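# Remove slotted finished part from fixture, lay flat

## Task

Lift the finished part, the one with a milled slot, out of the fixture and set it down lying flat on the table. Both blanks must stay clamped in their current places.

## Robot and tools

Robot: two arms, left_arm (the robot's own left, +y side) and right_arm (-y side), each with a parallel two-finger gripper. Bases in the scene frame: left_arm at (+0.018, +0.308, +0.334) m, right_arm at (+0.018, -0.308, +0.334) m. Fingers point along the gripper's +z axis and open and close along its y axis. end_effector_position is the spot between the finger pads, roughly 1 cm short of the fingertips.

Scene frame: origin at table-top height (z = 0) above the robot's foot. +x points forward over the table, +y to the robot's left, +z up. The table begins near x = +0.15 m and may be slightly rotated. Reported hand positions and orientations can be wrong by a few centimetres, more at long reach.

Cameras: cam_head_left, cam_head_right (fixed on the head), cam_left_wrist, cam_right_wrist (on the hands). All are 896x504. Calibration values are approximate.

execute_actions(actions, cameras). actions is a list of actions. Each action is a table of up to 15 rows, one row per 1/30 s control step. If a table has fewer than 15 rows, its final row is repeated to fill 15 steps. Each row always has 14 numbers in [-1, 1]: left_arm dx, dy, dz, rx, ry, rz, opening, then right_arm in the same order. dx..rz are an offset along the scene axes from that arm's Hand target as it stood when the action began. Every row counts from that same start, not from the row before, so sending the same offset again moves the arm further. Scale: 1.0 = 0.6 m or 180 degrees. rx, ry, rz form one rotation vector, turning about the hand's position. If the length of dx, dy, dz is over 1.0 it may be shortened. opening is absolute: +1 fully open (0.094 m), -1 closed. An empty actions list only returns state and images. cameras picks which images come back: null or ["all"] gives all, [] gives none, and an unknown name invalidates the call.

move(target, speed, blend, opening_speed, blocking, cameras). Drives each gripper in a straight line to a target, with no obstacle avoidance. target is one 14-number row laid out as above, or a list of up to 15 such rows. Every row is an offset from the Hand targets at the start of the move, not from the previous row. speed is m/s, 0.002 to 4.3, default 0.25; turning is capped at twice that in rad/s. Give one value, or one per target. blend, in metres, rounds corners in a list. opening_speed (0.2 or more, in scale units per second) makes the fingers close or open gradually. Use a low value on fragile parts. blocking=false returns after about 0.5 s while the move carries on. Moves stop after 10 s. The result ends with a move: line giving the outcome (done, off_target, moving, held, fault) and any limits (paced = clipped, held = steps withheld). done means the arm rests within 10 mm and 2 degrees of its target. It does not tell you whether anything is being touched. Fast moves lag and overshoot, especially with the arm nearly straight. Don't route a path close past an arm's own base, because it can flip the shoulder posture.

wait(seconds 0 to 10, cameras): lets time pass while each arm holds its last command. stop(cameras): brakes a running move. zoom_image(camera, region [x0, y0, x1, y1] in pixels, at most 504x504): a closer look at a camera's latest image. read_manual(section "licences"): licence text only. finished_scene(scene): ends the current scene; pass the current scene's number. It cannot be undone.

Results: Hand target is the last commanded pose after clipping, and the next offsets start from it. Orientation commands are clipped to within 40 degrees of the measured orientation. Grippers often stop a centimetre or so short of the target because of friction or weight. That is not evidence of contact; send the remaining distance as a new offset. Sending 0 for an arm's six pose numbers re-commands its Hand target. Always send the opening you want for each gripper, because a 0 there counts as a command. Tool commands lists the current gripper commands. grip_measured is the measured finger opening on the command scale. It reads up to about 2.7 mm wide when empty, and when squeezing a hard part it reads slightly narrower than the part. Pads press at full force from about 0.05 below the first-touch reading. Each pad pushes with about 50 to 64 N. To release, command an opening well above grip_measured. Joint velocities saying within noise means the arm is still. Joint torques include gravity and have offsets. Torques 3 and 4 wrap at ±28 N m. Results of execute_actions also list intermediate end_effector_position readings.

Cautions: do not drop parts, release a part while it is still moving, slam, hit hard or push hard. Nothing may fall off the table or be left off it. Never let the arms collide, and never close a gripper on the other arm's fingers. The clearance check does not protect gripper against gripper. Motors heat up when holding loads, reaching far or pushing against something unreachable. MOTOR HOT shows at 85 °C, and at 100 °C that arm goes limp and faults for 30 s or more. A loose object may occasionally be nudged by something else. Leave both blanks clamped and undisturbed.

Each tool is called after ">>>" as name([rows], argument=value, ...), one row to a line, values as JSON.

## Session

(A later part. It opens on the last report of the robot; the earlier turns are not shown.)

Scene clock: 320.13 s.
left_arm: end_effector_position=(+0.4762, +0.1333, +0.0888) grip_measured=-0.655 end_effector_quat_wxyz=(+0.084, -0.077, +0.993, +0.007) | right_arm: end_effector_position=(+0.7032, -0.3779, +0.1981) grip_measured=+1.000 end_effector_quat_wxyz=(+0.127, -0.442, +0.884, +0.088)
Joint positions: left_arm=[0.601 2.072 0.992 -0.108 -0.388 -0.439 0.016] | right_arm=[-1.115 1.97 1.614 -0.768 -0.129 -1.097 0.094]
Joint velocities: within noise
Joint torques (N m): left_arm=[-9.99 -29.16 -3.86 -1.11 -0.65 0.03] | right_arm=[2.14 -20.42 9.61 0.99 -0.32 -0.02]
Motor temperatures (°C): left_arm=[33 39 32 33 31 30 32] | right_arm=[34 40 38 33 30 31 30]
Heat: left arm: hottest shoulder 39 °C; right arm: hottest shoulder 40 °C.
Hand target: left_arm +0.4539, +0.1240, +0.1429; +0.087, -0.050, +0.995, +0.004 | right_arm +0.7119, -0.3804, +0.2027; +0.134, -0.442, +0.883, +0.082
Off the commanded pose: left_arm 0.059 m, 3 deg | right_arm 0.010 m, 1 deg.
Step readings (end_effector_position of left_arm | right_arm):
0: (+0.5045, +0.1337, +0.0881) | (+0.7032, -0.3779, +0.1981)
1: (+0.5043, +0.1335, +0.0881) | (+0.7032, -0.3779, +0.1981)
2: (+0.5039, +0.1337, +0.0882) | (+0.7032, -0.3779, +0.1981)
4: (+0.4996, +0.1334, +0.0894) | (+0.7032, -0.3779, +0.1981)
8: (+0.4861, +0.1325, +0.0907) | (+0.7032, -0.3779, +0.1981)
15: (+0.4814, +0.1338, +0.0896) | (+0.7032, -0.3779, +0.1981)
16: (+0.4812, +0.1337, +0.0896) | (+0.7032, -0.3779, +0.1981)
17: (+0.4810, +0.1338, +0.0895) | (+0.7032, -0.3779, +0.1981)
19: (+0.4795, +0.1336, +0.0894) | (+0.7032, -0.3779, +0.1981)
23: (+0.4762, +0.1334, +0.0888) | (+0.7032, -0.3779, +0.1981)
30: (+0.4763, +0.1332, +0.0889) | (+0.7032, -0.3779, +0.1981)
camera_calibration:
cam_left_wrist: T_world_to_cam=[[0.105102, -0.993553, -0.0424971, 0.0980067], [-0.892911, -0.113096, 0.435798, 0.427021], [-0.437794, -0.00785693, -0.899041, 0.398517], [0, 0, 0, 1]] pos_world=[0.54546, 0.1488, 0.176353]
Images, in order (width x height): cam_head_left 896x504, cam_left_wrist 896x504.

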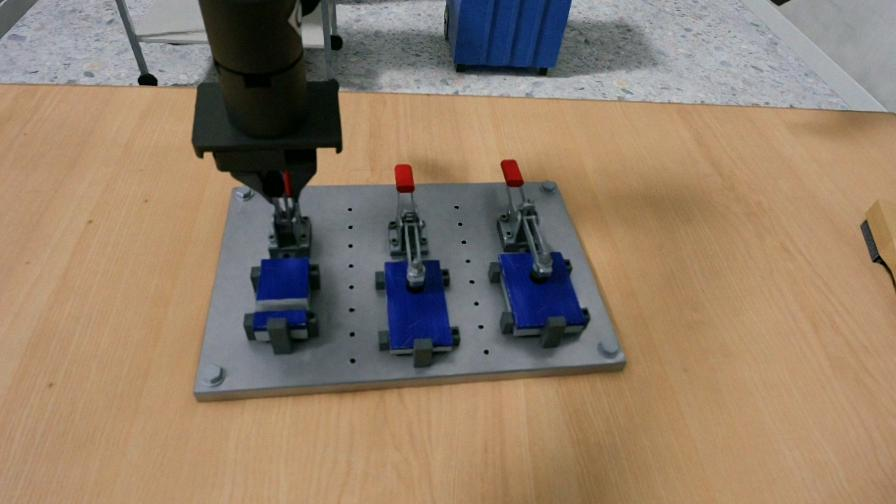

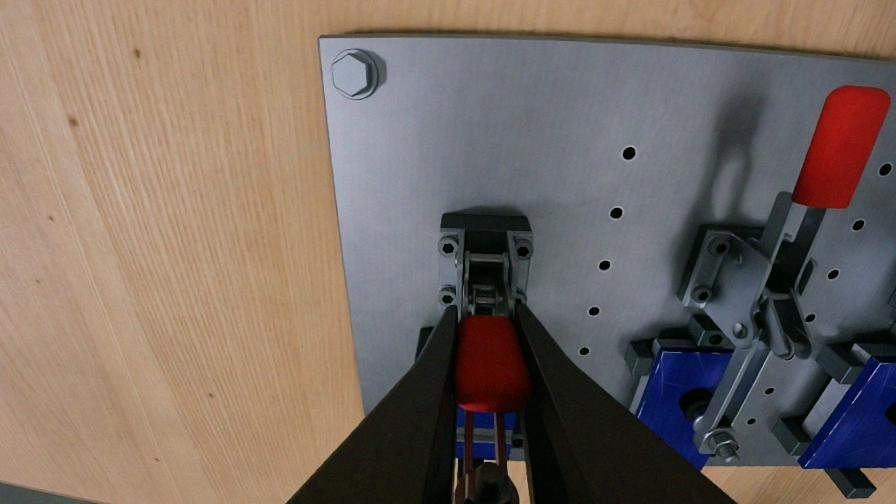

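>>> execute_actions([
  [[-0.02,0.005,-0.012,0,0,0,-0.75,0,0,0,0,0,0,1.0],[-0.04,0.01,-0.024,0,0,0,-0.75,0,0,0,0,0,0,1.0],[-0.05,0.012,-0.03,0,0,0,-0.75,0,0,0,0,0,0,1.0]],
], cameras=["cam_left_wrist","cam_head_right"])

Scene clock: 331.20 s.
left_arm: end_effector_position=(+0.4735, +0.1333, +0.0879) grip_measured=-0.655 end_effector_quat_wxyz=(+0.111, -0.080, +0.991, -0.002) | right_arm: end_effector_position=(+0.7032, -0.3779, +0.1981) grip_measured=+1.000 end_effector_quat_wxyz=(+0.127, -0.442, +0.884, +0.088)
Joint positions: left_arm=[0.598 2.071 0.949 -0.006 -0.392 -0.429 0.016] | right_arm=[-1.115 1.97 1.614 -0.768 -0.129 -1.097 0.094]
Joint velocities: within noise
Joint torques (N m): left_arm=[-9.52 -26.4 -6.24 -1.03 -0.53 -0.02] | right_arm=[2.32 -20.42 9.78 1.03 -0.36 -0.02]
Motor temperatures (°C): left_arm=[34 41 32 33 31 30 33] | right_arm=[34 40 38 33 30 31 30]
Heat: left arm: hottest shoulder 41 °C; right arm: hottest shoulder 40 °C.
Hand target: left_arm +0.4240, +0.1313, +0.1248; +0.087, -0.050, +0.995, +0.004 | right_arm +0.7119, -0.3804, +0.2027; +0.134, -0.442, +0.883, +0.082
Off the commanded pose: left_arm 0.062 m, 4 deg | right_arm 0.010 m, 1 deg.
Step readings (end_effector_position of left_arm | right_arm):
0: (+0.4763, +0.1333, +0.0888) | (+0.7032, -0.3779, +0.1981)
1: (+0.4761, +0.1333, +0.0888) | (+0.7032, -0.3779, +0.1981)
2: (+0.4759, +0.1334, +0.0887) | (+0.7032, -0.3779, +0.1981)
4: (+0.4751, +0.1334, +0.0884) | (+0.7032, -0.3779, +0.1981)
8: (+0.4734, +0.1333, +0.0880) | (+0.7032, -0.3779, +0.1981)
15: (+0.4736, +0.1333, +0.0880) | (+0.7032, -0.3779, +0.1981)
camera_calibration:
cam_left_wrist: T_world_to_cam=[[0.112939, -0.993336, -0.0229805, 0.0927555], [-0.914512, -0.112964, 0.388468, 0.43941], [-0.388475, -0.0228572, -0.921176, 0.377089], [0, 0, 0, 1]] pos_world=[0.53786, 0.150394, 0.1788]
Images, in order (width x height): cam_head_right 896x504, cam_left_wrist 896x504.

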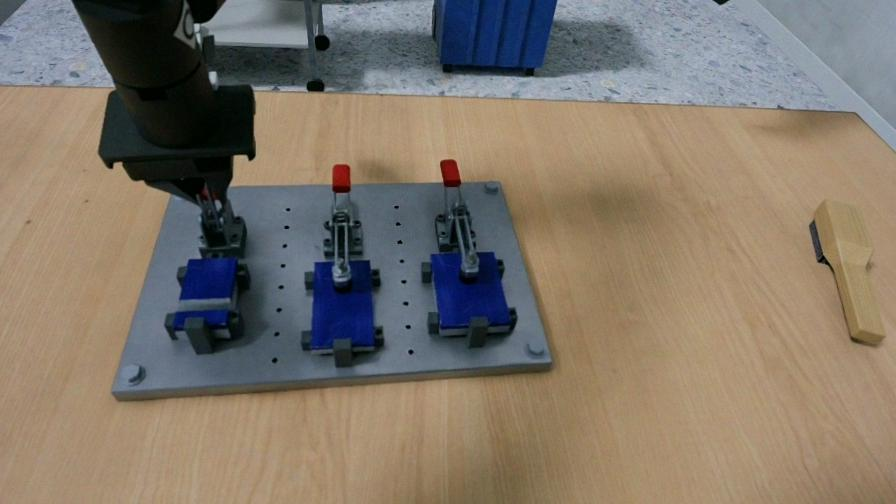

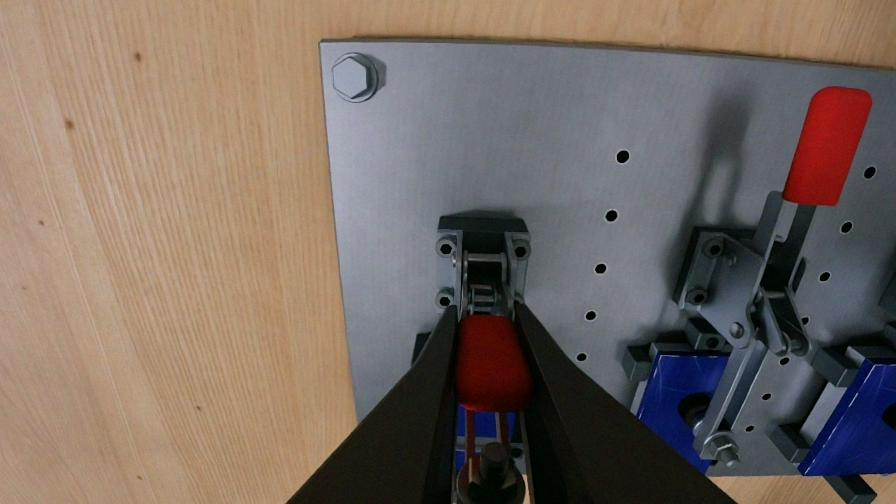

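>>> move([
  [0.088,0.006,-0.065,0,0,0,-0.75,0,0,0,0,0,0,1.0],
  [0.088,0.006,-0.065,0,0,0,-0.3,0,0,0,0,0,0,1.0],
], speed=[0.1,0.05], opening_speed=0.8, cameras=["cam_left_wrist"])

Scene clock: 340.13 s.
left_arm: end_effector_position=(+0.4804, +0.1310, +0.0888) grip_measured=-0.303 end_effector_quat_wxyz=(+0.094, -0.056, +0.994, +0.001) | right_arm: end_effector_position=(+0.7032, -0.3779, +0.1981) grip_measured=+1.000 end_effector_quat_wxyz=(+0.127, -0.442, +0.884, +0.088)
Joint positions: left_arm=[0.602 2.073 0.989 -0.076 -0.38 -0.388 0.033] | right_arm=[-1.115 1.97 1.614 -0.768 -0.129 -1.097 0.094]
Joint velocities: within noise
Joint torques (N m): left_arm=[-4.84 -18.2 2.21 0.42 -0.03 0.18] | right_arm=[1.9 -20.84 9.7 1.14 -0.37 -0.03]
Motor temperatures (°C): left_arm=[34 42 32 33 31 30 33] | right_arm=[34 40 38 33 30 31 30]
Heat: left arm: hottest shoulder 42 °C; right arm: hottest shoulder 40 °C.
Hand target: left_arm +0.4769, +0.1348, +0.0859; +0.087, -0.050, +0.995, +0.004 | right_arm +0.7119, -0.3804, +0.2027; +0.134, -0.442, +0.883, +0.082
Off the commanded pose: left_arm 0.006 m, 1 deg | right_arm 0.010 m, 1 deg.
move: done
camera_calibration:
cam_left_wrist: T_world_to_cam=[[0.0636006, -0.997402, -0.0338249, 0.114885], [-0.905567, -0.0719224, 0.418061, 0.432797], [-0.419408, 0.00404181, -0.907789, 0.39071], [0, 0, 0, 1]] pos_world=[0.548487, 0.144135, 0.177632]
Images, in order (width x height): cam_left_wrist 896x504.

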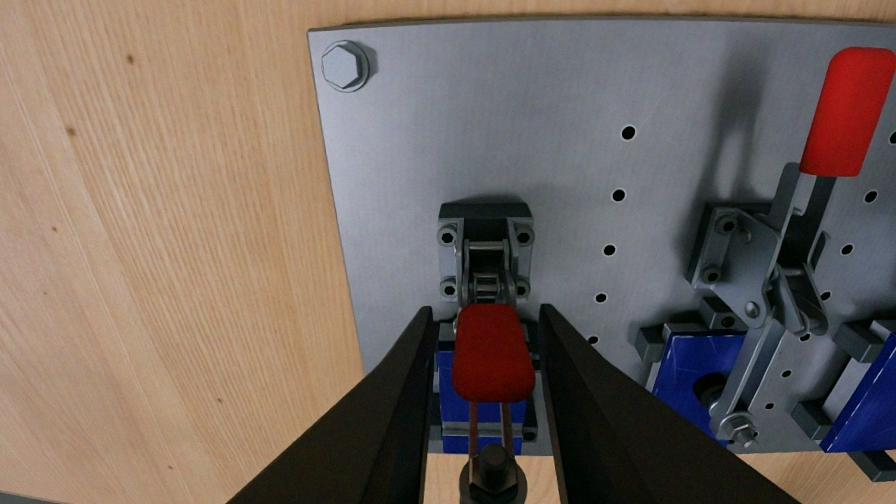

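>>> move([
  [0.02,0.004,0.05,0,0,0,-0.1,0,0,0,0,0,0,1.0],
  [0.05,0.004,0.15,0,0,0,-0.1,0,0,0,0,0,0,1.0],
], speed=[0.08,0.2], opening_speed=0.8, cameras=["cam_left_wrist","cam_head_left"])

Scene clock: 350.30 s.
left_arm: end_effector_position=(+0.5012, +0.1456, +0.1716) grip_measured=-0.102 end_effector_quat_wxyz=(+0.083, -0.049, +0.995, +0.007) | right_arm: end_effector_position=(+0.7032, -0.3779, +0.1981) grip_measured=+1.000 end_effector_quat_wxyz=(+0.127, -0.442, +0.884, +0.088)
Joint positions: left_arm=[0.588 1.869 0.999 -0.323 -0.389 -0.397 0.042] | right_arm=[-1.115 1.97 1.614 -0.768 -0.129 -1.097 0.094]
Joint velocities: within noise
Joint torques (N m): left_arm=[-6.18 -18.02 5.24 0.4 -0.15 -0.04] | right_arm=[1.96 -20.31 9.74 1.05 -0.35 -0.05]
Motor temperatures (°C): left_arm=[34 40 32 33 31 30 32] | right_arm=[34 40 38 33 30 31 30]
Heat: left arm: hottest shoulder 40 °C; right arm: hottest shoulder 40 °C.
Hand target: left_arm +0.5067, +0.1372, +0.1758; +0.087, -0.050, +0.995, +0.004 | right_arm +0.7119, -0.3804, +0.2027; +0.134, -0.442, +0.883, +0.082
Off the commanded pose: left_arm 0.011 m, 1 deg | right_arm 0.010 m, 1 deg.
move: off_target (left_arm)
camera_calibration:
cam_left_wrist: T_world_to_cam=[[0.0500743, -0.997563, -0.0485937, 0.140326], [-0.896407, -0.0663443, 0.438238, 0.409248], [-0.440394, 0.0216153, -0.897544, 0.480632], [0, 0, 0, 1]] pos_world=[0.571494, 0.156746, 0.25886]
Images, in order (width x height): cam_head_left 896x504, cam_left_wrist 896x504.

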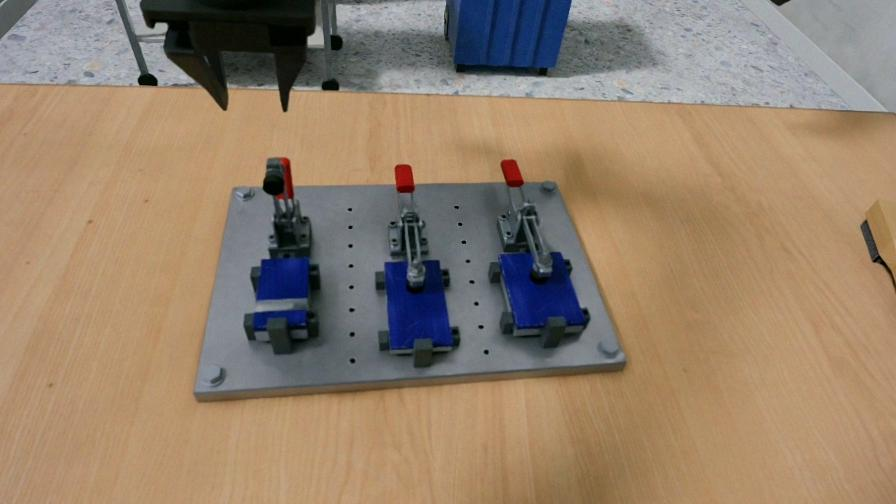

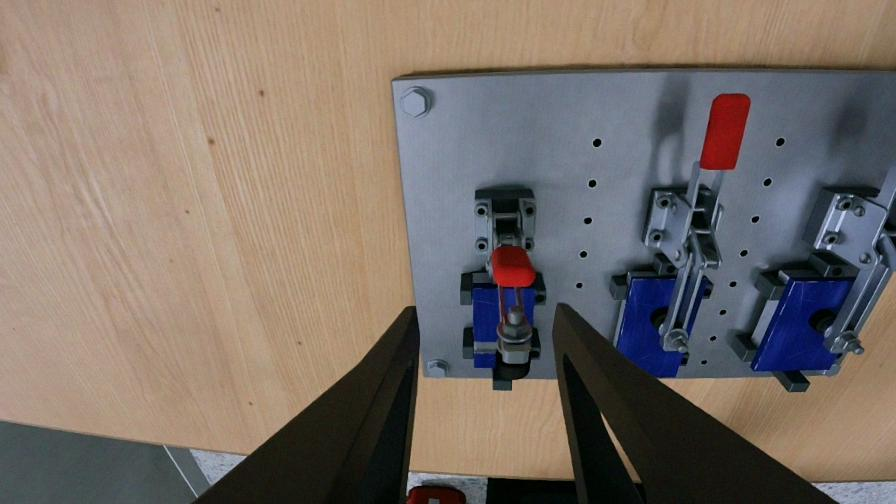

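>>> move([
  [-0.06,-0.01,0.02,0.004,-0.045,-0.001,0.25,0,0,0,0,0,0,1.0],
  [-0.1745,-0.027,-0.0347,0.01345,-0.1383,-0.0029,0.25,0,0,0,0,0,0,1.0],
], speed=[0.25,0.25], blend=[0.02,0], cameras=["cam_left_wrist"])

>>> zoom_image(camera="cam_left_wrist", region=[380, 200, 600, 440])

Scene clock: 462.83 s.
left_arm: end_effector_position=(+0.4079, +0.1259, +0.1578) grip_measured=+0.248 end_effector_quat_wxyz=(+0.301, -0.056, +0.952, +0.014) | right_arm: end_effector_position=(+0.7032, -0.3779, +0.1981) grip_measured=+1.000 end_effector_quat_wxyz=(+0.127, -0.442, +0.884, +0.088)
Joint positions: left_arm=[0.405 1.996 0.582 0.612 -0.651 -0.357 0.059] | right_arm=[-1.115 1.97 1.614 -0.768 -0.129 -1.097 0.094]
Joint velocities: within noise
Joint torques (N m): left_arm=[-5.71 -12.98 0.5 1.89 -0.21 0.2] | right_arm=[1.44 -20.72 9.66 0.87 -0.35 -0.02]
Motor temperatures (°C): left_arm=[34 37 32 33 30 30 31] | right_arm=[34 40 39 33 30 31 30]
Heat: left arm: hottest shoulder 37 °C; right arm: hottest shoulder 40 °C.
Hand target: left_arm +0.4020, +0.1211, +0.1550; +0.300, -0.043, +0.953, +0.014 | right_arm +0.7119, -0.3804, +0.2027; +0.134, -0.442, +0.883, +0.082
Off the commanded pose: left_arm 0.008 m, 1 deg | right_arm 0.010 m, 1 deg.
move: done
camera_calibration:
cam_left_wrist: T_world_to_cam=[[0.0889124, -0.994653, -0.0525438, 0.1091], [-0.995946, -0.089503, 0.00899196, 0.441538], [-0.0136467, 0.0515313, -0.998578, 0.265753], [0, 0, 0, 1]] pos_world=[0.433674, 0.134341, 0.267137]
Images, in order (width x height): cam_left_wrist 896x504.

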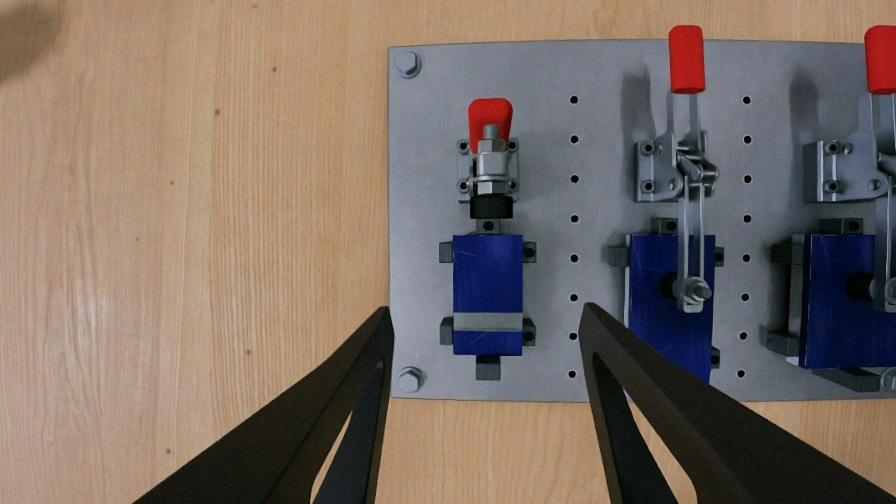

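Scaled by 2.100 from the camera's 896x504 image, which has a finer 1280x720 frame.

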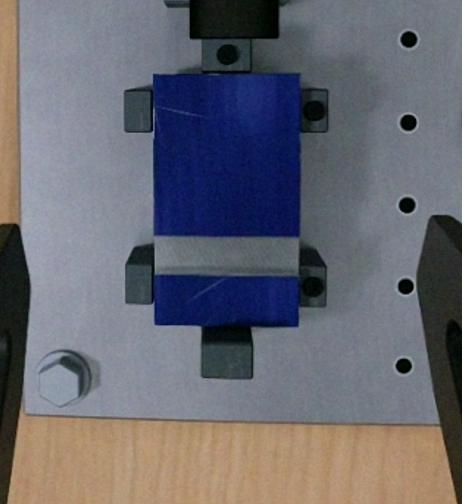

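>>> move(target=[-0.009,-0.0092,-0.1297,0,0,-0.005,0.25,0,0,0,0,0,0,1.0], speed=0.12, cameras=["cam_left_wrist"])

>>> zoom_image(camera="cam_left_wrist", region=[360, 120, 620, 440])

Scene clock: 506.73 s.
left_arm: end_effector_position=(+0.3953, +0.1091, +0.0834) grip_measured=+0.248 end_effector_quat_wxyz=(+0.301, -0.034, +0.953, +0.006) | right_arm: end_effector_position=(+0.7032, -0.3779, +0.1981) grip_measured=+1.000 end_effector_quat_wxyz=(+0.127, -0.442, +0.884, +0.088)
Joint positions: left_arm=[0.432 2.276 0.67 0.828 -0.606 -0.291 0.059] | right_arm=[-1.115 1.97 1.614 -0.768 -0.129 -1.097 0.094]
Joint velocities: within noise
Joint torques (N m): left_arm=[-3.6 -14.21 -0.31 1.98 -0.05 0.19] | right_arm=[1.79 -20.6 9.7 0.99 -0.34 -0.04]
Motor temperatures (°C): left_arm=[34 37 32 33 30 30 31] | right_arm=[34 40 39 33 30 31 30]
Heat: left arm: hottest shoulder 37 °C; right arm: hottest shoulder 40 °C.
Hand target: left_arm +0.3968, +0.1153, +0.0772; +0.301, -0.036, +0.953, +0.011 | right_arm +0.7119, -0.3804, +0.2027; +0.134, -0.442, +0.883, +0.082
Off the commanded pose: left_arm 0.009 m, 1 deg | right_arm 0.010 m, 1 deg.
move: done
camera_calibration:
cam_left_wrist: T_world_to_cam=[[0.0432155, -0.997807, -0.0501449, 0.10767], [-0.999005, -0.043713, 0.00886541, 0.424368], [-0.0110379, 0.0497118, -0.998703, 0.191347], [0, 0, 0, 1]] pos_world=[0.421405, 0.116472, 0.192735]
Images, in order (width x height): cam_left_wrist 896x504.

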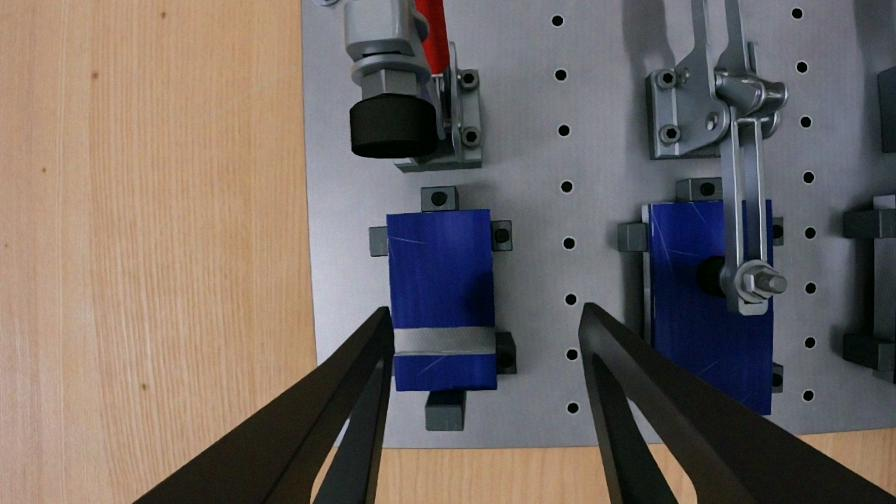

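Scaled by 1.575 from the camera's 896x504 image, which has a finer 1280x720 frame.

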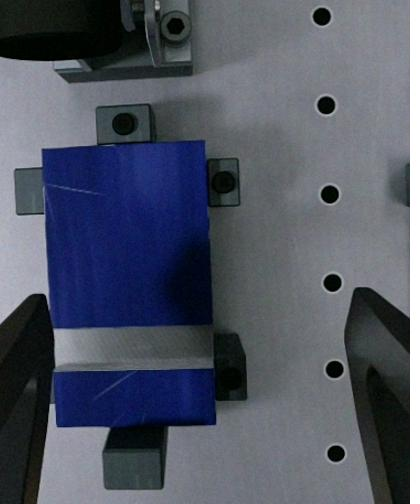

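>>> wait(seconds=0.1, cameras=["cam_head_left","cam_left_wrist"])

Scene clock: 552.77 s.
left_arm: end_effector_position=(+0.3954, +0.1090, +0.0835) grip_measured=+0.248 end_effector_quat_wxyz=(+0.301, -0.034, +0.953, +0.006) | right_arm: end_effector_position=(+0.7032, -0.3779, +0.1981) grip_measured=+1.000 end_effector_quat_wxyz=(+0.127, -0.442, +0.884, +0.088)
Joint positions: left_arm=[0.432 2.276 0.67 0.829 -0.606 -0.29 0.059] | right_arm=[-1.115 1.97 1.614 -0.768 -0.129 -1.097 0.094]
Joint velocities: within noise
Joint torques (N m): left_arm=[-3.72 -14.1 -0.32 1.98 -0.06 0.18] | right_arm=[1.44 -20.66 9.73 1.06 -0.36 -0.02]
Motor temperatures (°C): left_arm=[33 36 31 33 30 30 31] | right_arm=[34 41 39 33 30 31 30]
Heat: left arm: hottest shoulder 36 °C; right arm: hottest shoulder 41 °C.
Hand target: left_arm +0.3968, +0.1154, +0.0772; +0.301, -0.036, +0.953, +0.012 | right_arm +0.7119, -0.3804, +0.2027; +0.134, -0.442, +0.883, +0.082
Tool commands: left_gripper/opening=+0.25 right_gripper/opening=+1.0
Off the commanded pose: left_arm 0.009 m, 1 deg | right_arm 0.010 m, 1 deg.
wait: 0.10 s; at rest from the start
camera_calibration:
cam_left_wrist: T_world_to_cam=[[0.0424213, -0.997817, -0.0506197, 0.108], [-0.999042, -0.0429089, 0.00858596, 0.424439], [-0.0107393, 0.050207, -0.998681, 0.191265], [0, 0, 0, 1]] pos_world=[0.421505, 0.116373, 0.192836]
Images, in order (width x height): cam_head_left 896x504, cam_left_wrist 896x504.

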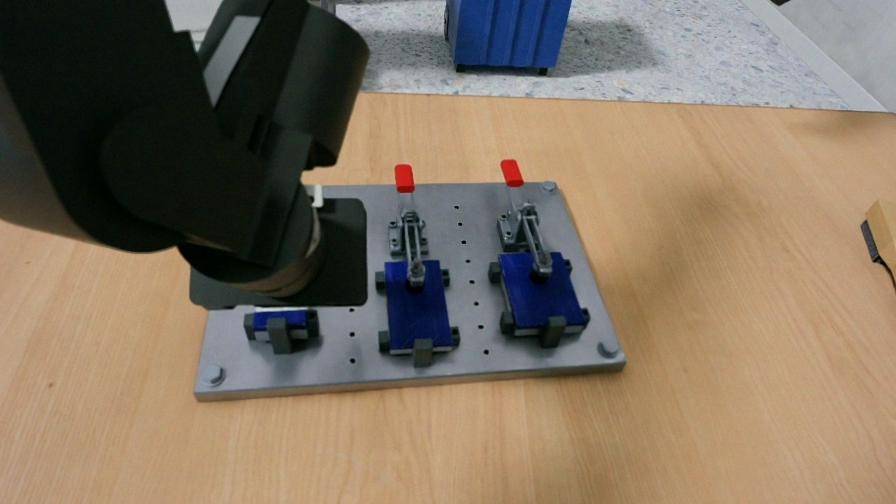

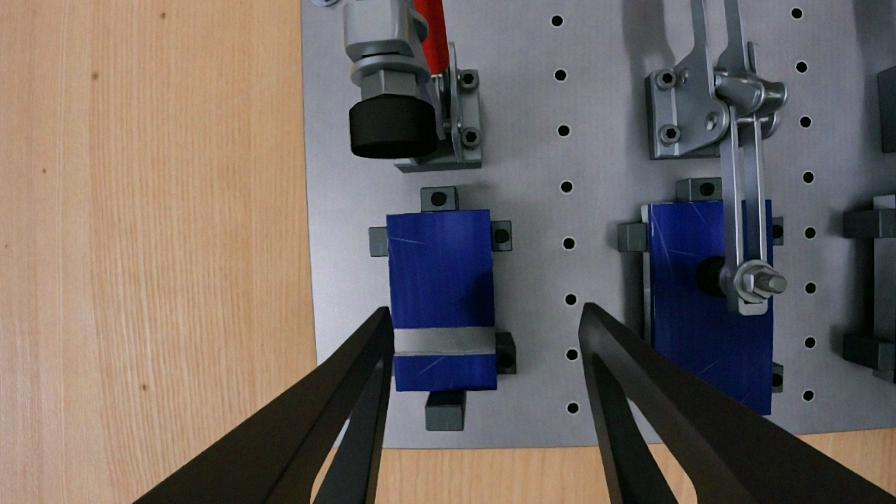

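>>> move([
  [0.0053,0.023,0.0,0,0,0.010,0.25,0,0,0,0,0,0,1.0],
  [0.0053,0.021,-0.037,0,0,0.010,0.25,0,0,0,0,0,0,1.0],
], speed=0.1, cameras=["cam_left_wrist"])

>>> zoom_image(camera="cam_left_wrist", region=[360, 120, 620, 440])

Scene clock: 568.43 s.
left_arm: end_effector_position=(+0.3983, +0.1213, +0.0607) grip_measured=+0.248 end_effector_quat_wxyz=(+0.300, -0.049, +0.953, +0.011) | right_arm: end_effector_position=(+0.7032, -0.3779, +0.1981) grip_measured=+1.000 end_effector_quat_wxyz=(+0.127, -0.442, +0.884, +0.088)
Joint positions: left_arm=[0.478 2.34 0.697 0.88 -0.589 -0.281 0.059] | right_arm=[-1.115 1.97 1.614 -0.768 -0.129 -1.097 0.094]
Joint velocities: within noise
Joint torques (N m): left_arm=[-3.55 -14.45 -0.69 1.94 -0.05 0.19] | right_arm=[2.37 -20.42 9.76 0.95 -0.35 -0.02]
Motor temperatures (°C): left_arm=[33 36 31 33 30 30 31] | right_arm=[34 41 39 33 30 31 30]
Heat: left arm: hottest shoulder 36 °C; right arm: hottest shoulder 41 °C.
Hand target: left_arm +0.3999, +0.1281, +0.0550; +0.301, -0.051, +0.952, +0.016 | right_arm +0.7119, -0.3804, +0.2027; +0.134, -0.442, +0.883, +0.082
Off the commanded pose: left_arm 0.009 m, 1 deg | right_arm 0.010 m, 1 deg.
move: done
camera_calibration:
cam_left_wrist: T_world_to_cam=[[0.0736016, -0.995995, -0.0507601, 0.106423], [-0.997188, -0.0742172, 0.0103499, 0.431047], [-0.0140757, 0.0498556, -0.998657, 0.169223], [0, 0, 0, 1]] pos_world=[0.424384, 0.129551, 0.169937]
Images, in order (width x height): cam_left_wrist 896x504.

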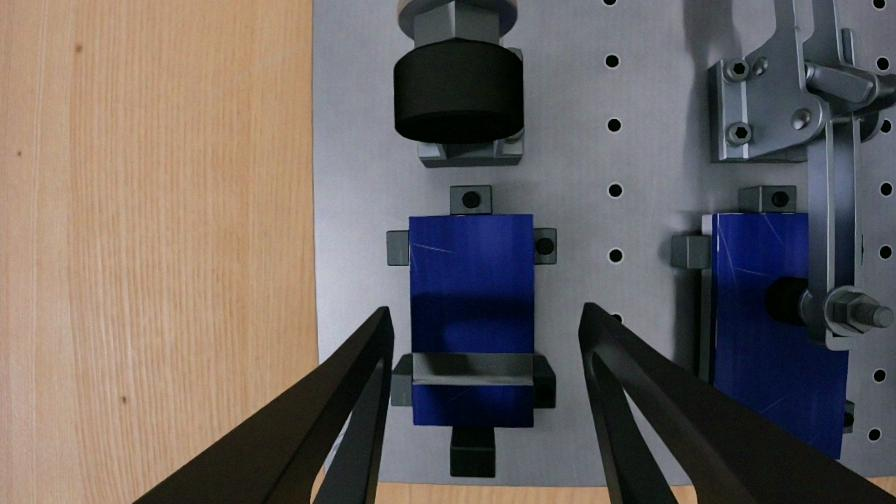

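Scaled by 1.575 from the camera's 896x504 image, which has a finer 1280x720 frame.

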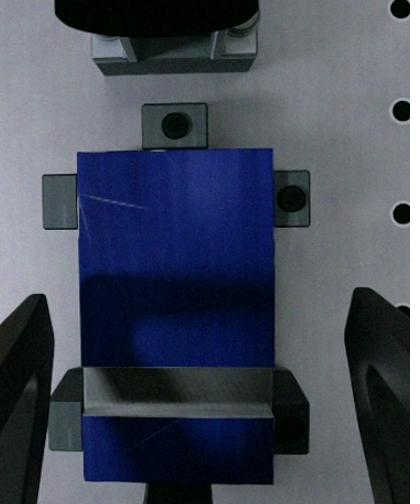

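>>> move(target=[0.0062,0.0072,-0.0245,0,0,-0.0036,0.25,0,0,0,0,0,0,1.0], speed=0.06, cameras=["cam_left_wrist"])

>>> zoom_image(camera="cam_left_wrist", region=[360, 120, 620, 480])

Scene clock: 666.87 s.
left_arm: end_effector_position=(+0.4038, +0.1255, +0.0473) grip_measured=+0.248 end_effector_quat_wxyz=(+0.301, -0.045, +0.952, +0.009) | right_arm: end_effector_position=(+0.7032, -0.3779, +0.1981) grip_measured=+1.000 end_effector_quat_wxyz=(+0.127, -0.442, +0.884, +0.088)
Joint positions: left_arm=[0.509 2.376 0.721 0.91 -0.561 -0.246 0.059] | right_arm=[-1.115 1.97 1.614 -0.768 -0.129 -1.097 0.094]
Joint velocities: within noise
Joint torques (N m): left_arm=[-3.72 -14.21 -0.87 2.02 -0.04 0.2] | right_arm=[1.73 -20.89 9.8 1.1 -0.33 -0.03]
Motor temperatures (°C): left_arm=[33 35 31 33 30 30 31] | right_arm=[34 41 39 33 30 31 30]
Heat: left arm: hottest shoulder 35 °C; right arm: hottest shoulder 41 °C.
Hand target: left_arm +0.4038, +0.1324, +0.0404; +0.301, -0.046, +0.953, +0.015 | right_arm +0.7119, -0.3804, +0.2027; +0.134, -0.442, +0.883, +0.082
Off the commanded pose: left_arm 0.010 m, 1 deg | right_arm 0.010 m, 1 deg.
move: done
camera_calibration:
cam_left_wrist: T_world_to_cam=[[0.0642538, -0.996719, -0.0492249, 0.11322], [-0.997872, -0.06472, 0.00793442, 0.436177], [-0.0110942, 0.0486103, -0.998756, 0.154714], [0, 0, 0, 1]] pos_world=[0.429691, 0.133557, 0.156634]
Images, in order (width x height): cam_left_wrist 896x504.

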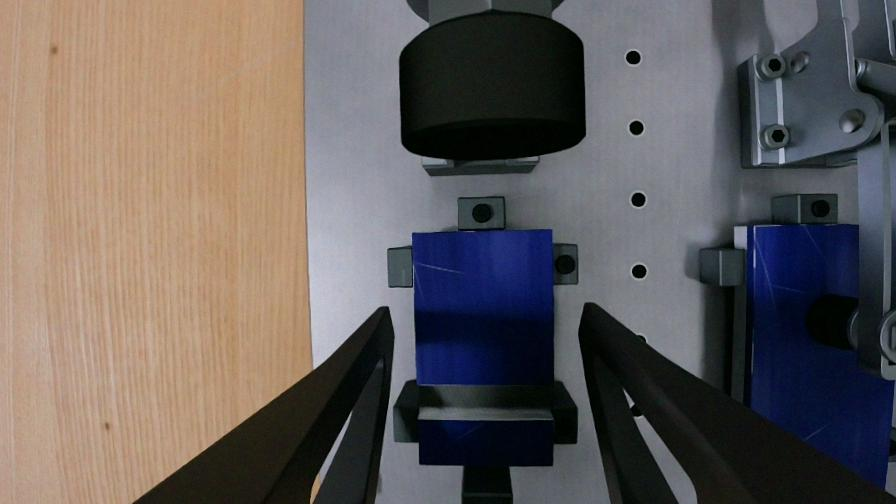

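Scaled by 1.400 from the camera's 896x504 image, which has a finer 1280x720 frame.

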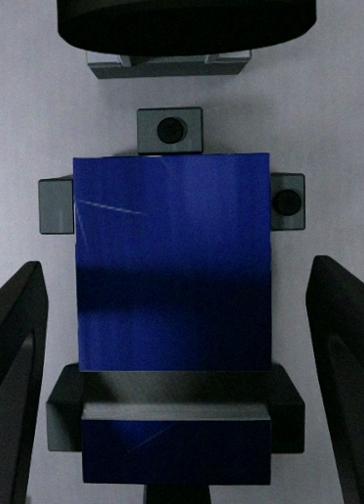

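>>> move(target=[-0.001,0.0017,-0.006,0,0,0,0.25,0,0,0,0,0,0,1.0], speed=0.06, cameras=[])

Scene clock: 683.00 s.
left_arm: end_effector_position=(+0.4032, +0.1261, +0.0439) grip_measured=+0.248 end_effector_quat_wxyz=(+0.302, -0.044, +0.952, +0.009) | right_arm: end_effector_position=(+0.7032, -0.3779, +0.1981) grip_measured=+1.000 end_effector_quat_wxyz=(+0.127, -0.442, +0.884, +0.088)
Joint positions: left_arm=[0.513 2.387 0.724 0.92 -0.557 -0.242 0.059] | right_arm=[-1.115 1.97 1.614 -0.768 -0.129 -1.097 0.094]
Joint velocities: within noise
Joint torques (N m): left_arm=[-3.6 -14.15 -0.9 2.09 -0.04 0.2] | right_arm=[2.26 -20.89 9.73 1.02 -0.33 -0.03]
Motor temperatures (°C): left_arm=[33 36 31 33 30 30 31] | right_arm=[34 41 39 33 30 31 30]
Heat: left arm: hottest shoulder 36 °C; right arm: hottest shoulder 41 °C.
Hand target: left_arm +0.4030, +0.1333, +0.0368; +0.301, -0.046, +0.953, +0.014 | right_arm +0.7119, -0.3804, +0.2027; +0.134, -0.442, +0.883, +0.082
Off the commanded pose: left_arm 0.010 m, 1 deg | right_arm 0.010 m, 1 deg.
move: done
No camera images: "cameras" was empty.

>>> move(target=[0,0,0,0,0,0,-0.23,0,0,0,0,0,0,1.0], speed=0.05, opening_speed=0.25, cameras=["cam_left_wrist"])

>>> zoom_image(camera="cam_left_wrist", region=[360, 120, 620, 480])

Scene clock: 697.93 s.
left_arm: end_effector_position=(+0.4034, +0.1263, +0.0440) grip_measured=-0.169 end_effector_quat_wxyz=(+0.302, -0.044, +0.952, +0.009) | right_arm: end_effector_position=(+0.7032, -0.3779, +0.1981) grip_measured=+1.000 end_effector_quat_wxyz=(+0.127, -0.442, +0.884, +0.088)
Joint positions: left_arm=[0.513 2.387 0.724 0.92 -0.557 -0.241 0.039] | right_arm=[-1.115 1.97 1.614 -0.768 -0.129 -1.097 0.094]
Joint velocities: within noise
Joint torques (N m): left_arm=[-3.66 -14.15 -0.9 1.96 -0.04 0.18] | right_arm=[1.73 -20.89 9.74 0.96 -0.32 -0.03]
Motor temperatures (°C): left_arm=[33 36 31 33 30 30 31] | right_arm=[34 41 39 33 30 31 30]
Heat: left arm: hottest shoulder 36 °C; right arm: hottest shoulder 41 °C.
Hand target: left_arm +0.4031, +0.1334, +0.0368; +0.301, -0.046, +0.953, +0.015 | right_arm +0.7119, -0.3804, +0.2027; +0.134, -0.442, +0.883, +0.082
Off the commanded pose: left_arm 0.010 m, 1 deg | right_arm 0.010 m, 1 deg.
move: done
camera_calibration:
cam_left_wrist: T_world_to_cam=[[0.0634004, -0.996782, -0.0490576, 0.114237], [-0.997936, -0.0638226, 0.00708799, 0.435794], [-0.0101962, 0.048507, -0.998771, 0.151004], [0, 0, 0, 1]] pos_world=[0.429192, 0.134358, 0.153333]
Images, in order (width x height): cam_left_wrist 896x504.

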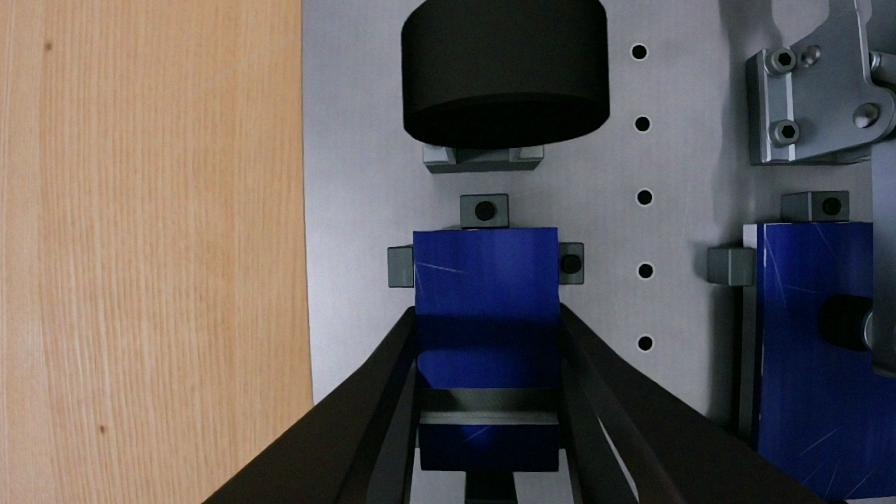

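Scaled by 1.400 from the camera's 896x504 image, which has a finer 1280x720 frame.

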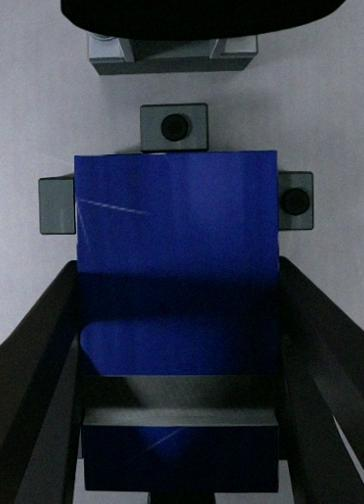

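>>> execute_actions([
  [[0.012,-0.012,0.013,-0.0038,-0.0066,0,-0.23,0,0,0,0,0,0,1.0],[0.024,-0.022,0.025,-0.0076,-0.0132,0,-0.23,0,0,0,0,0,0,1.0],[0.0372,-0.032,0.0378,-0.0115,-0.0199,0,-0.23,0,0,0,0,0,0,1.0]],
], cameras=[])

Scene clock: 717.80 s.
left_arm: end_effector_position=(+0.4040, +0.1261, +0.0442) grip_measured=-0.170 end_effector_quat_wxyz=(+0.302, -0.044, +0.952, +0.009) | right_arm: end_effector_position=(+0.7032, -0.3779, +0.1981) grip_measured=+1.000 end_effector_quat_wxyz=(+0.127, -0.442, +0.884, +0.088)
Joint positions: left_arm=[0.513 2.386 0.725 0.921 -0.557 -0.241 0.039] | right_arm=[-1.115 1.97 1.614 -0.768 -0.129 -1.097 0.094]
Joint velocities: within noise
Joint torques (N m): left_arm=[-6.24 -18.2 -0.1 2.21 -0.2 0.1] | right_arm=[2.2 -20.42 9.74 1.11 -0.36 -0.01]
Motor temperatures (°C): left_arm=[33 35 31 33 30 30 32] | right_arm=[34 41 40 33 30 31 30]
Heat: left arm: hottest shoulder 35 °C; right arm: hottest shoulder 41 °C.
Hand target: left_arm +0.4253, +0.1141, +0.0594; +0.329, -0.051, +0.943, -0.004 | right_arm +0.7119, -0.3804, +0.2027; +0.134, -0.442, +0.883, +0.082
Off the commanded pose: left_arm 0.029 m, 4 deg | right_arm 0.010 m, 1 deg.
Step readings (end_effector_position of left_arm | right_arm):
0: (+0.4034, +0.1263, +0.0440) | (+0.7032, -0.3779, +0.1981)
1: (+0.4034, +0.1263, +0.0440) | (+0.7032, -0.3779, +0.1981)
2: (+0.4034, +0.1263, +0.0440) | (+0.7032, -0.3779, +0.1981)
4: (+0.4035, +0.1263, +0.0440) | (+0.7032, -0.3779, +0.1981)
8: (+0.4040, +0.1261, +0.0442) | (+0.7032, -0.3779, +0.1981)
15: (+0.4040, +0.1261, +0.0442) | (+0.7032, -0.3779, +0.1981)
No camera images: "cameras" was empty.

>>> execute_actions([
  [[0.011,-0.008,0.0115,-0.0035,-0.006,0,-0.23,0,0,0,0,0,0,1.0],[0.0223,-0.0158,0.0227,-0.0069,-0.0119,0,-0.23,0,0,0,0,0,0,1.0]],
], cameras=["cam_left_wrist"])

>>> zoom_image(camera="cam_left_wrist", region=[360, 120, 620, 480])

Scene clock: 728.43 s.
left_arm: end_effector_position=(+0.4097, +0.1234, +0.0494) grip_measured=-0.170 end_effector_quat_wxyz=(+0.309, -0.046, +0.950, +0.005) | right_arm: end_effector_position=(+0.7032, -0.3779, +0.1981) grip_measured=+1.000 end_effector_quat_wxyz=(+0.127, -0.442, +0.884, +0.088)
Joint positions: left_arm=[0.51 2.373 0.727 0.921 -0.557 -0.241 0.039] | right_arm=[-1.115 1.97 1.614 -0.768 -0.129 -1.097 0.094]
Joint velocities: within noise
Joint torques (N m): left_arm=[-6.89 -19.31 0.23 2.55 -0.13 0.09] | right_arm=[1.67 -20.89 9.72 1.01 -0.33 -0.04]
Motor temperatures (°C): left_arm=[33 36 31 33 30 30 33] | right_arm=[34 41 40 33 30 31 30]
Heat: left arm: hottest shoulder 36 °C; right arm: hottest shoulder 41 °C.
Hand target: left_arm +0.4387, +0.1047, +0.0730; +0.346, -0.055, +0.936, -0.015 | right_arm +0.7119, -0.3804, +0.2027; +0.134, -0.442, +0.883, +0.082
Off the commanded pose: left_arm 0.042 m, 5 deg | right_arm 0.010 m, 1 deg.
Step readings (end_effector_position of left_arm | right_arm):
0: (+0.4040, +0.1261, +0.0442) | (+0.7032, -0.3779, +0.1981)
1: (+0.4040, +0.1261, +0.0442) | (+0.7032, -0.3779, +0.1981)
2: (+0.4041, +0.1261, +0.0443) | (+0.7032, -0.3779, +0.1981)
4: (+0.4044, +0.1259, +0.0446) | (+0.7032, -0.3779, +0.1981)
8: (+0.4061, +0.1249, +0.0465) | (+0.7032, -0.3779, +0.1981)
15: (+0.4089, +0.1237, +0.0494) | (+0.7032, -0.3779, +0.1981)
camera_calibration:
cam_left_wrist: T_world_to_cam=[[0.0658856, -0.996987, -0.0409396, 0.109882], [-0.997818, -0.0656523, -0.00701831, 0.442755], [0.00430938, 0.0413127, -0.999137, 0.151643], [0, 0, 0, 1]] pos_world=[0.433896, 0.132354, 0.159118]
Images, in order (width x height): cam_left_wrist 896x504.

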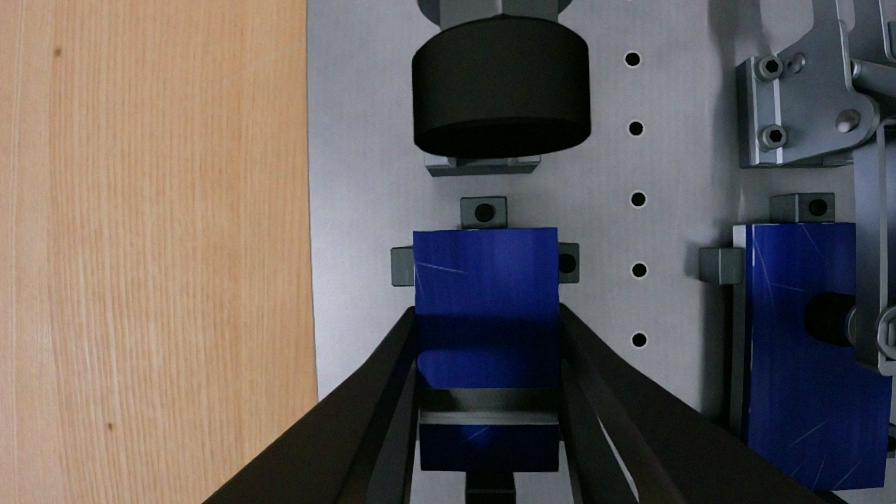

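Scaled by 1.400 from the camera's 896x504 image, which has a finer 1280x720 frame.

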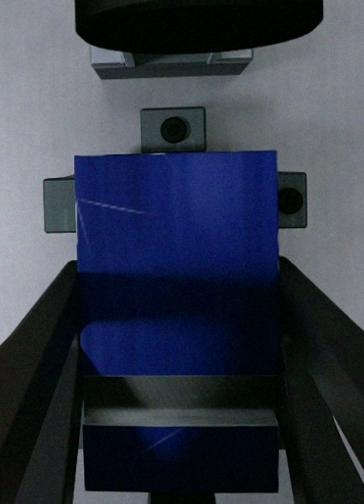

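>>> execute_actions([
  [[0.003,-0.002,0.006,-0.0005,-0.001,0,-0.23,0,0,0,0,0,0,1.0],[0.005,-0.004,0.012,-0.001,-0.002,0,-0.23,0,0,0,0,0,0,1.0]],
], cameras=["cam_left_wrist"])

Scene clock: 750.53 s.
left_arm: end_effector_position=(+0.4100, +0.1233, +0.0502) grip_measured=-0.170 end_effector_quat_wxyz=(+0.310, -0.046, +0.950, +0.007) | right_arm: end_effector_position=(+0.7032, -0.3779, +0.1981) grip_measured=+1.000 end_effector_quat_wxyz=(+0.127, -0.442, +0.884, +0.088)
Joint positions: left_arm=[0.508 2.372 0.727 0.921 -0.562 -0.241 0.039] | right_arm=[-1.115 1.97 1.614 -0.768 -0.129 -1.097 0.094]
Joint velocities: within noise
Joint torques (N m): left_arm=[-7.36 -20.84 -0.01 2.21 -0.12 0.06] | right_arm=[1.9 -20.54 9.69 1.07 -0.32 -0.04]
Motor temperatures (°C): left_arm=[33 36 31 33 30 30 33] | right_arm=[34 41 40 33 30 31 30]
Heat: left arm: hottest shoulder 36 °C; right arm: hottest shoulder 41 °C.
Hand target: left_arm +0.4416, +0.1024, +0.0801; +0.349, -0.055, +0.935, -0.017 | right_arm +0.7119, -0.3804, +0.2027; +0.134, -0.442, +0.883, +0.082
Off the commanded pose: left_arm 0.048 m, 6 deg | right_arm 0.010 m, 1 deg.
Step readings (end_effector_position of left_arm | right_arm):
0: (+0.4097, +0.1234, +0.0494) | (+0.7032, -0.3779, +0.1981)
1: (+0.4097, +0.1235, +0.0494) | (+0.7032, -0.3779, +0.1981)
2: (+0.4097, +0.1235, +0.0494) | (+0.7032, -0.3779, +0.1981)
4: (+0.4099, +0.1233, +0.0499) | (+0.7032, -0.3779, +0.1981)
8: (+0.4100, +0.1232, +0.0502) | (+0.7032, -0.3779, +0.1981)
15: (+0.4100, +0.1233, +0.0502) | (+0.7032, -0.3779, +0.1981)
camera_calibration:
cam_left_wrist: T_world_to_cam=[[0.0671798, -0.996797, -0.0433937, 0.109322], [-0.99772, -0.0668353, -0.00934214, 0.44322], [0.00641198, 0.0439224, -0.999014, 0.151183], [0, 0, 0, 1]] pos_world=[0.433896, 0.131954, 0.159919]
Images, in order (width x height): cam_left_wrist 896x504.

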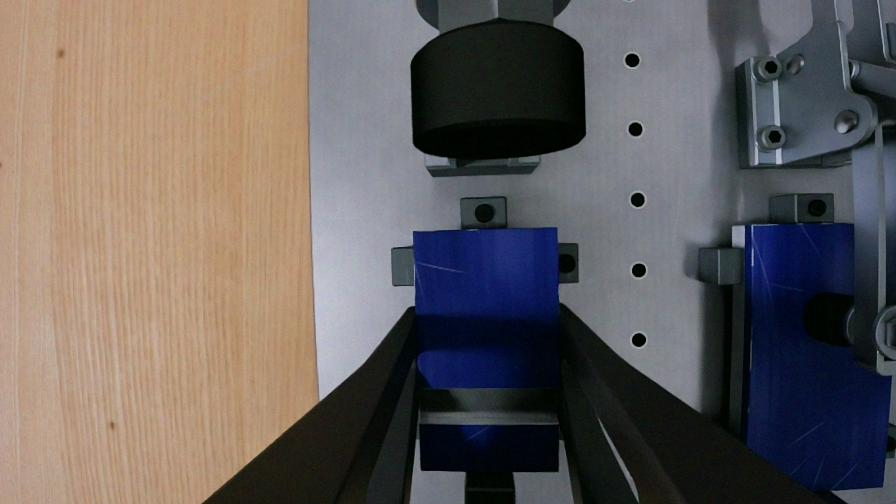

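>>> execute_actions([
  [[-0.004,0.0017,-0.002,0.0003,0.0022,0.0001,-0.23,0,0,0,0,0,0,1.0],[-0.0083,0.0034,-0.0042,0.0007,0.0043,0.0002,-0.23,0,0,0,0,0,0,1.0]],
], cameras=[])

Scene clock: 766.90 s.
left_arm: end_effector_position=(+0.4100, +0.1233, +0.0504) grip_measured=-0.170 end_effector_quat_wxyz=(+0.308, -0.046, +0.950, +0.007) | right_arm: end_effector_position=(+0.7032, -0.3779, +0.1981) grip_measured=+1.000 end_effector_quat_wxyz=(+0.127, -0.442, +0.884, +0.088)
Joint positions: left_arm=[0.508 2.37 0.727 0.915 -0.562 -0.242 0.039] | right_arm=[-1.115 1.97 1.614 -0.768 -0.129 -1.097 0.094]
Joint velocities: within noise
Joint torques (N m): left_arm=[-7.18 -20.37 -0.43 2.13 -0.1 0.01] | right_arm=[1.85 -21.01 9.77 1.02 -0.34 -0.03]
Motor temperatures (°C): left_arm=[34 37 31 33 30 30 33] | right_arm=[34 41 40 33 30 31 30]
Heat: left arm: hottest shoulder 37 °C; right arm: hottest shoulder 41 °C.
Hand target: left_arm +0.4368, +0.1044, +0.0777; +0.343, -0.055, +0.938, -0.015 | right_arm +0.7119, -0.3804, +0.2027; +0.134, -0.442, +0.883, +0.082
Off the commanded pose: left_arm 0.043 m, 5 deg | right_arm 0.010 m, 1 deg.
Step readings (end_effector_position of left_arm | right_arm):
0: (+0.4100, +0.1233, +0.0502) | (+0.7032, -0.3779, +0.1981)
1: (+0.4100, +0.1233, +0.0502) | (+0.7032, -0.3779, +0.1981)
2: (+0.4101, +0.1233, +0.0503) | (+0.7032, -0.3779, +0.1981)
4: (+0.4100, +0.1233, +0.0503) | (+0.7032, -0.3779, +0.1981)
8: (+0.4101, +0.1233, +0.0504) | (+0.7032, -0.3779, +0.1981)
15: (+0.4100, +0.1233, +0.0504) | (+0.7032, -0.3779, +0.1981)
No camera images: "cameras" was empty.

>>> execute_actions([
  [[-0.003,0.0,0.001,-0.0006,0.0013,0.0002,-0.23,0,0,0,0,0,0,1.0],[-0.005,0.0,0.003,-0.0013,0.0025,0.0004,-0.23,0,0,0,0,0,0,1.0]],
  [[0.002,-0.002,0.003,0.0,-0.001,0.000,-0.23,0,0,0,0,0,0,1.0],[0.0037,-0.0026,0.005,-0.001,-0.002,0.000,-0.23,0,0,0,0,0,0,1.0]],
], cameras=["cam_left_wrist"])

Scene clock: 776.47 s.
left_arm: end_effector_position=(+0.4099, +0.1226, +0.0553) grip_measured=-0.170 end_effector_quat_wxyz=(+0.308, -0.047, +0.950, +0.005) | right_arm: end_effector_position=(+0.7032, -0.3779, +0.1981) grip_measured=+1.000 end_effector_quat_wxyz=(+0.127, -0.442, +0.884, +0.088)
Joint positions: left_arm=[0.503 2.354 0.718 0.905 -0.563 -0.249 0.039] | right_arm=[-1.115 1.97 1.614 -0.768 -0.129 -1.097 0.094]
Joint velocities: within noise
Joint torques (N m): left_arm=[-7.41 -20.31 -0.31 2.1 -0.08 -0.03] | right_arm=[2.32 -20.78 9.74 0.95 -0.35 -0.05]
Motor temperatures (°C): left_arm=[34 38 31 33 30 30 33] | right_arm=[34 41 40 33 30 31 30]
Heat: left arm: hottest shoulder 38 °C; right arm: hottest shoulder 41 °C.
Hand target: left_arm +0.4360, +0.1028, +0.0825; +0.342, -0.057, +0.938, -0.019 | right_arm +0.7119, -0.3804, +0.2027; +0.134, -0.442, +0.883, +0.082
Off the commanded pose: left_arm 0.042 m, 5 deg | right_arm 0.010 m, 1 deg.
Step readings (end_effector_position of left_arm | right_arm):
0: (+0.4100, +0.1232, +0.0504) | (+0.7032, -0.3779, +0.1981)
1: (+0.4100, +0.1232, +0.0504) | (+0.7032, -0.3779, +0.1981)
2: (+0.4099, +0.1232, +0.0506) | (+0.7032, -0.3779, +0.1981)
4: (+0.4099, +0.1232, +0.0517) | (+0.7032, -0.3779, +0.1981)
8: (+0.4099, +0.1231, +0.0542) | (+0.7032, -0.3779, +0.1981)
15: (+0.4097, +0.1232, +0.0547) | (+0.7032, -0.3779, +0.1981)
16: (+0.4099, +0.1232, +0.0548) | (+0.7032, -0.3779, +0.1981)
17: (+0.4099, +0.1232, +0.0548) | (+0.7032, -0.3779, +0.1981)
19: (+0.4099, +0.1229, +0.0550) | (+0.7032, -0.3779, +0.1981)
23: (+0.4099, +0.1225, +0.0553) | (+0.7032, -0.3779, +0.1981)
30: (+0.4100, +0.1226, +0.0554) | (+0.7032, -0.3779, +0.1981)
camera_calibration:
cam_left_wrist: T_world_to_cam=[[0.0671162, -0.996913, -0.0407519, 0.108819], [-0.997742, -0.0669531, -0.00535688, 0.443012], [0.00261188, 0.0410194, -0.999155, 0.158245], [0, 0, 0, 1]] pos_world=[0.434295, 0.131653, 0.164919]
Images, in order (width x height): cam_left_wrist 896x504.

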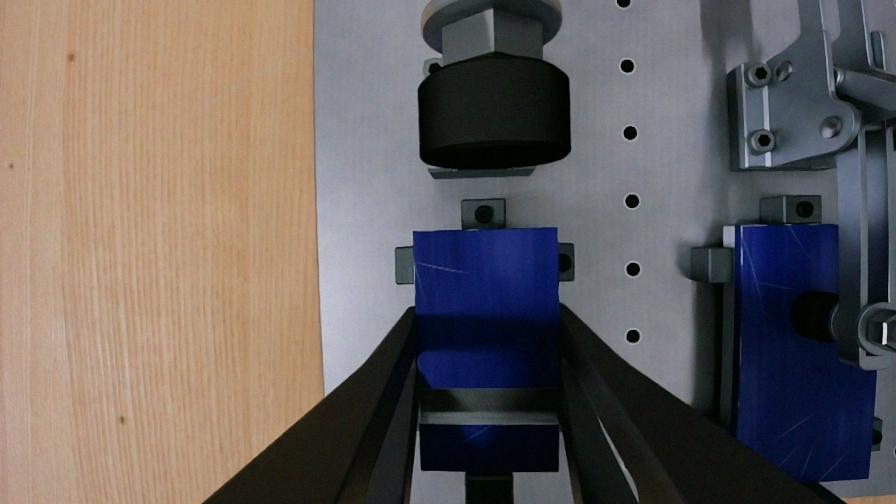

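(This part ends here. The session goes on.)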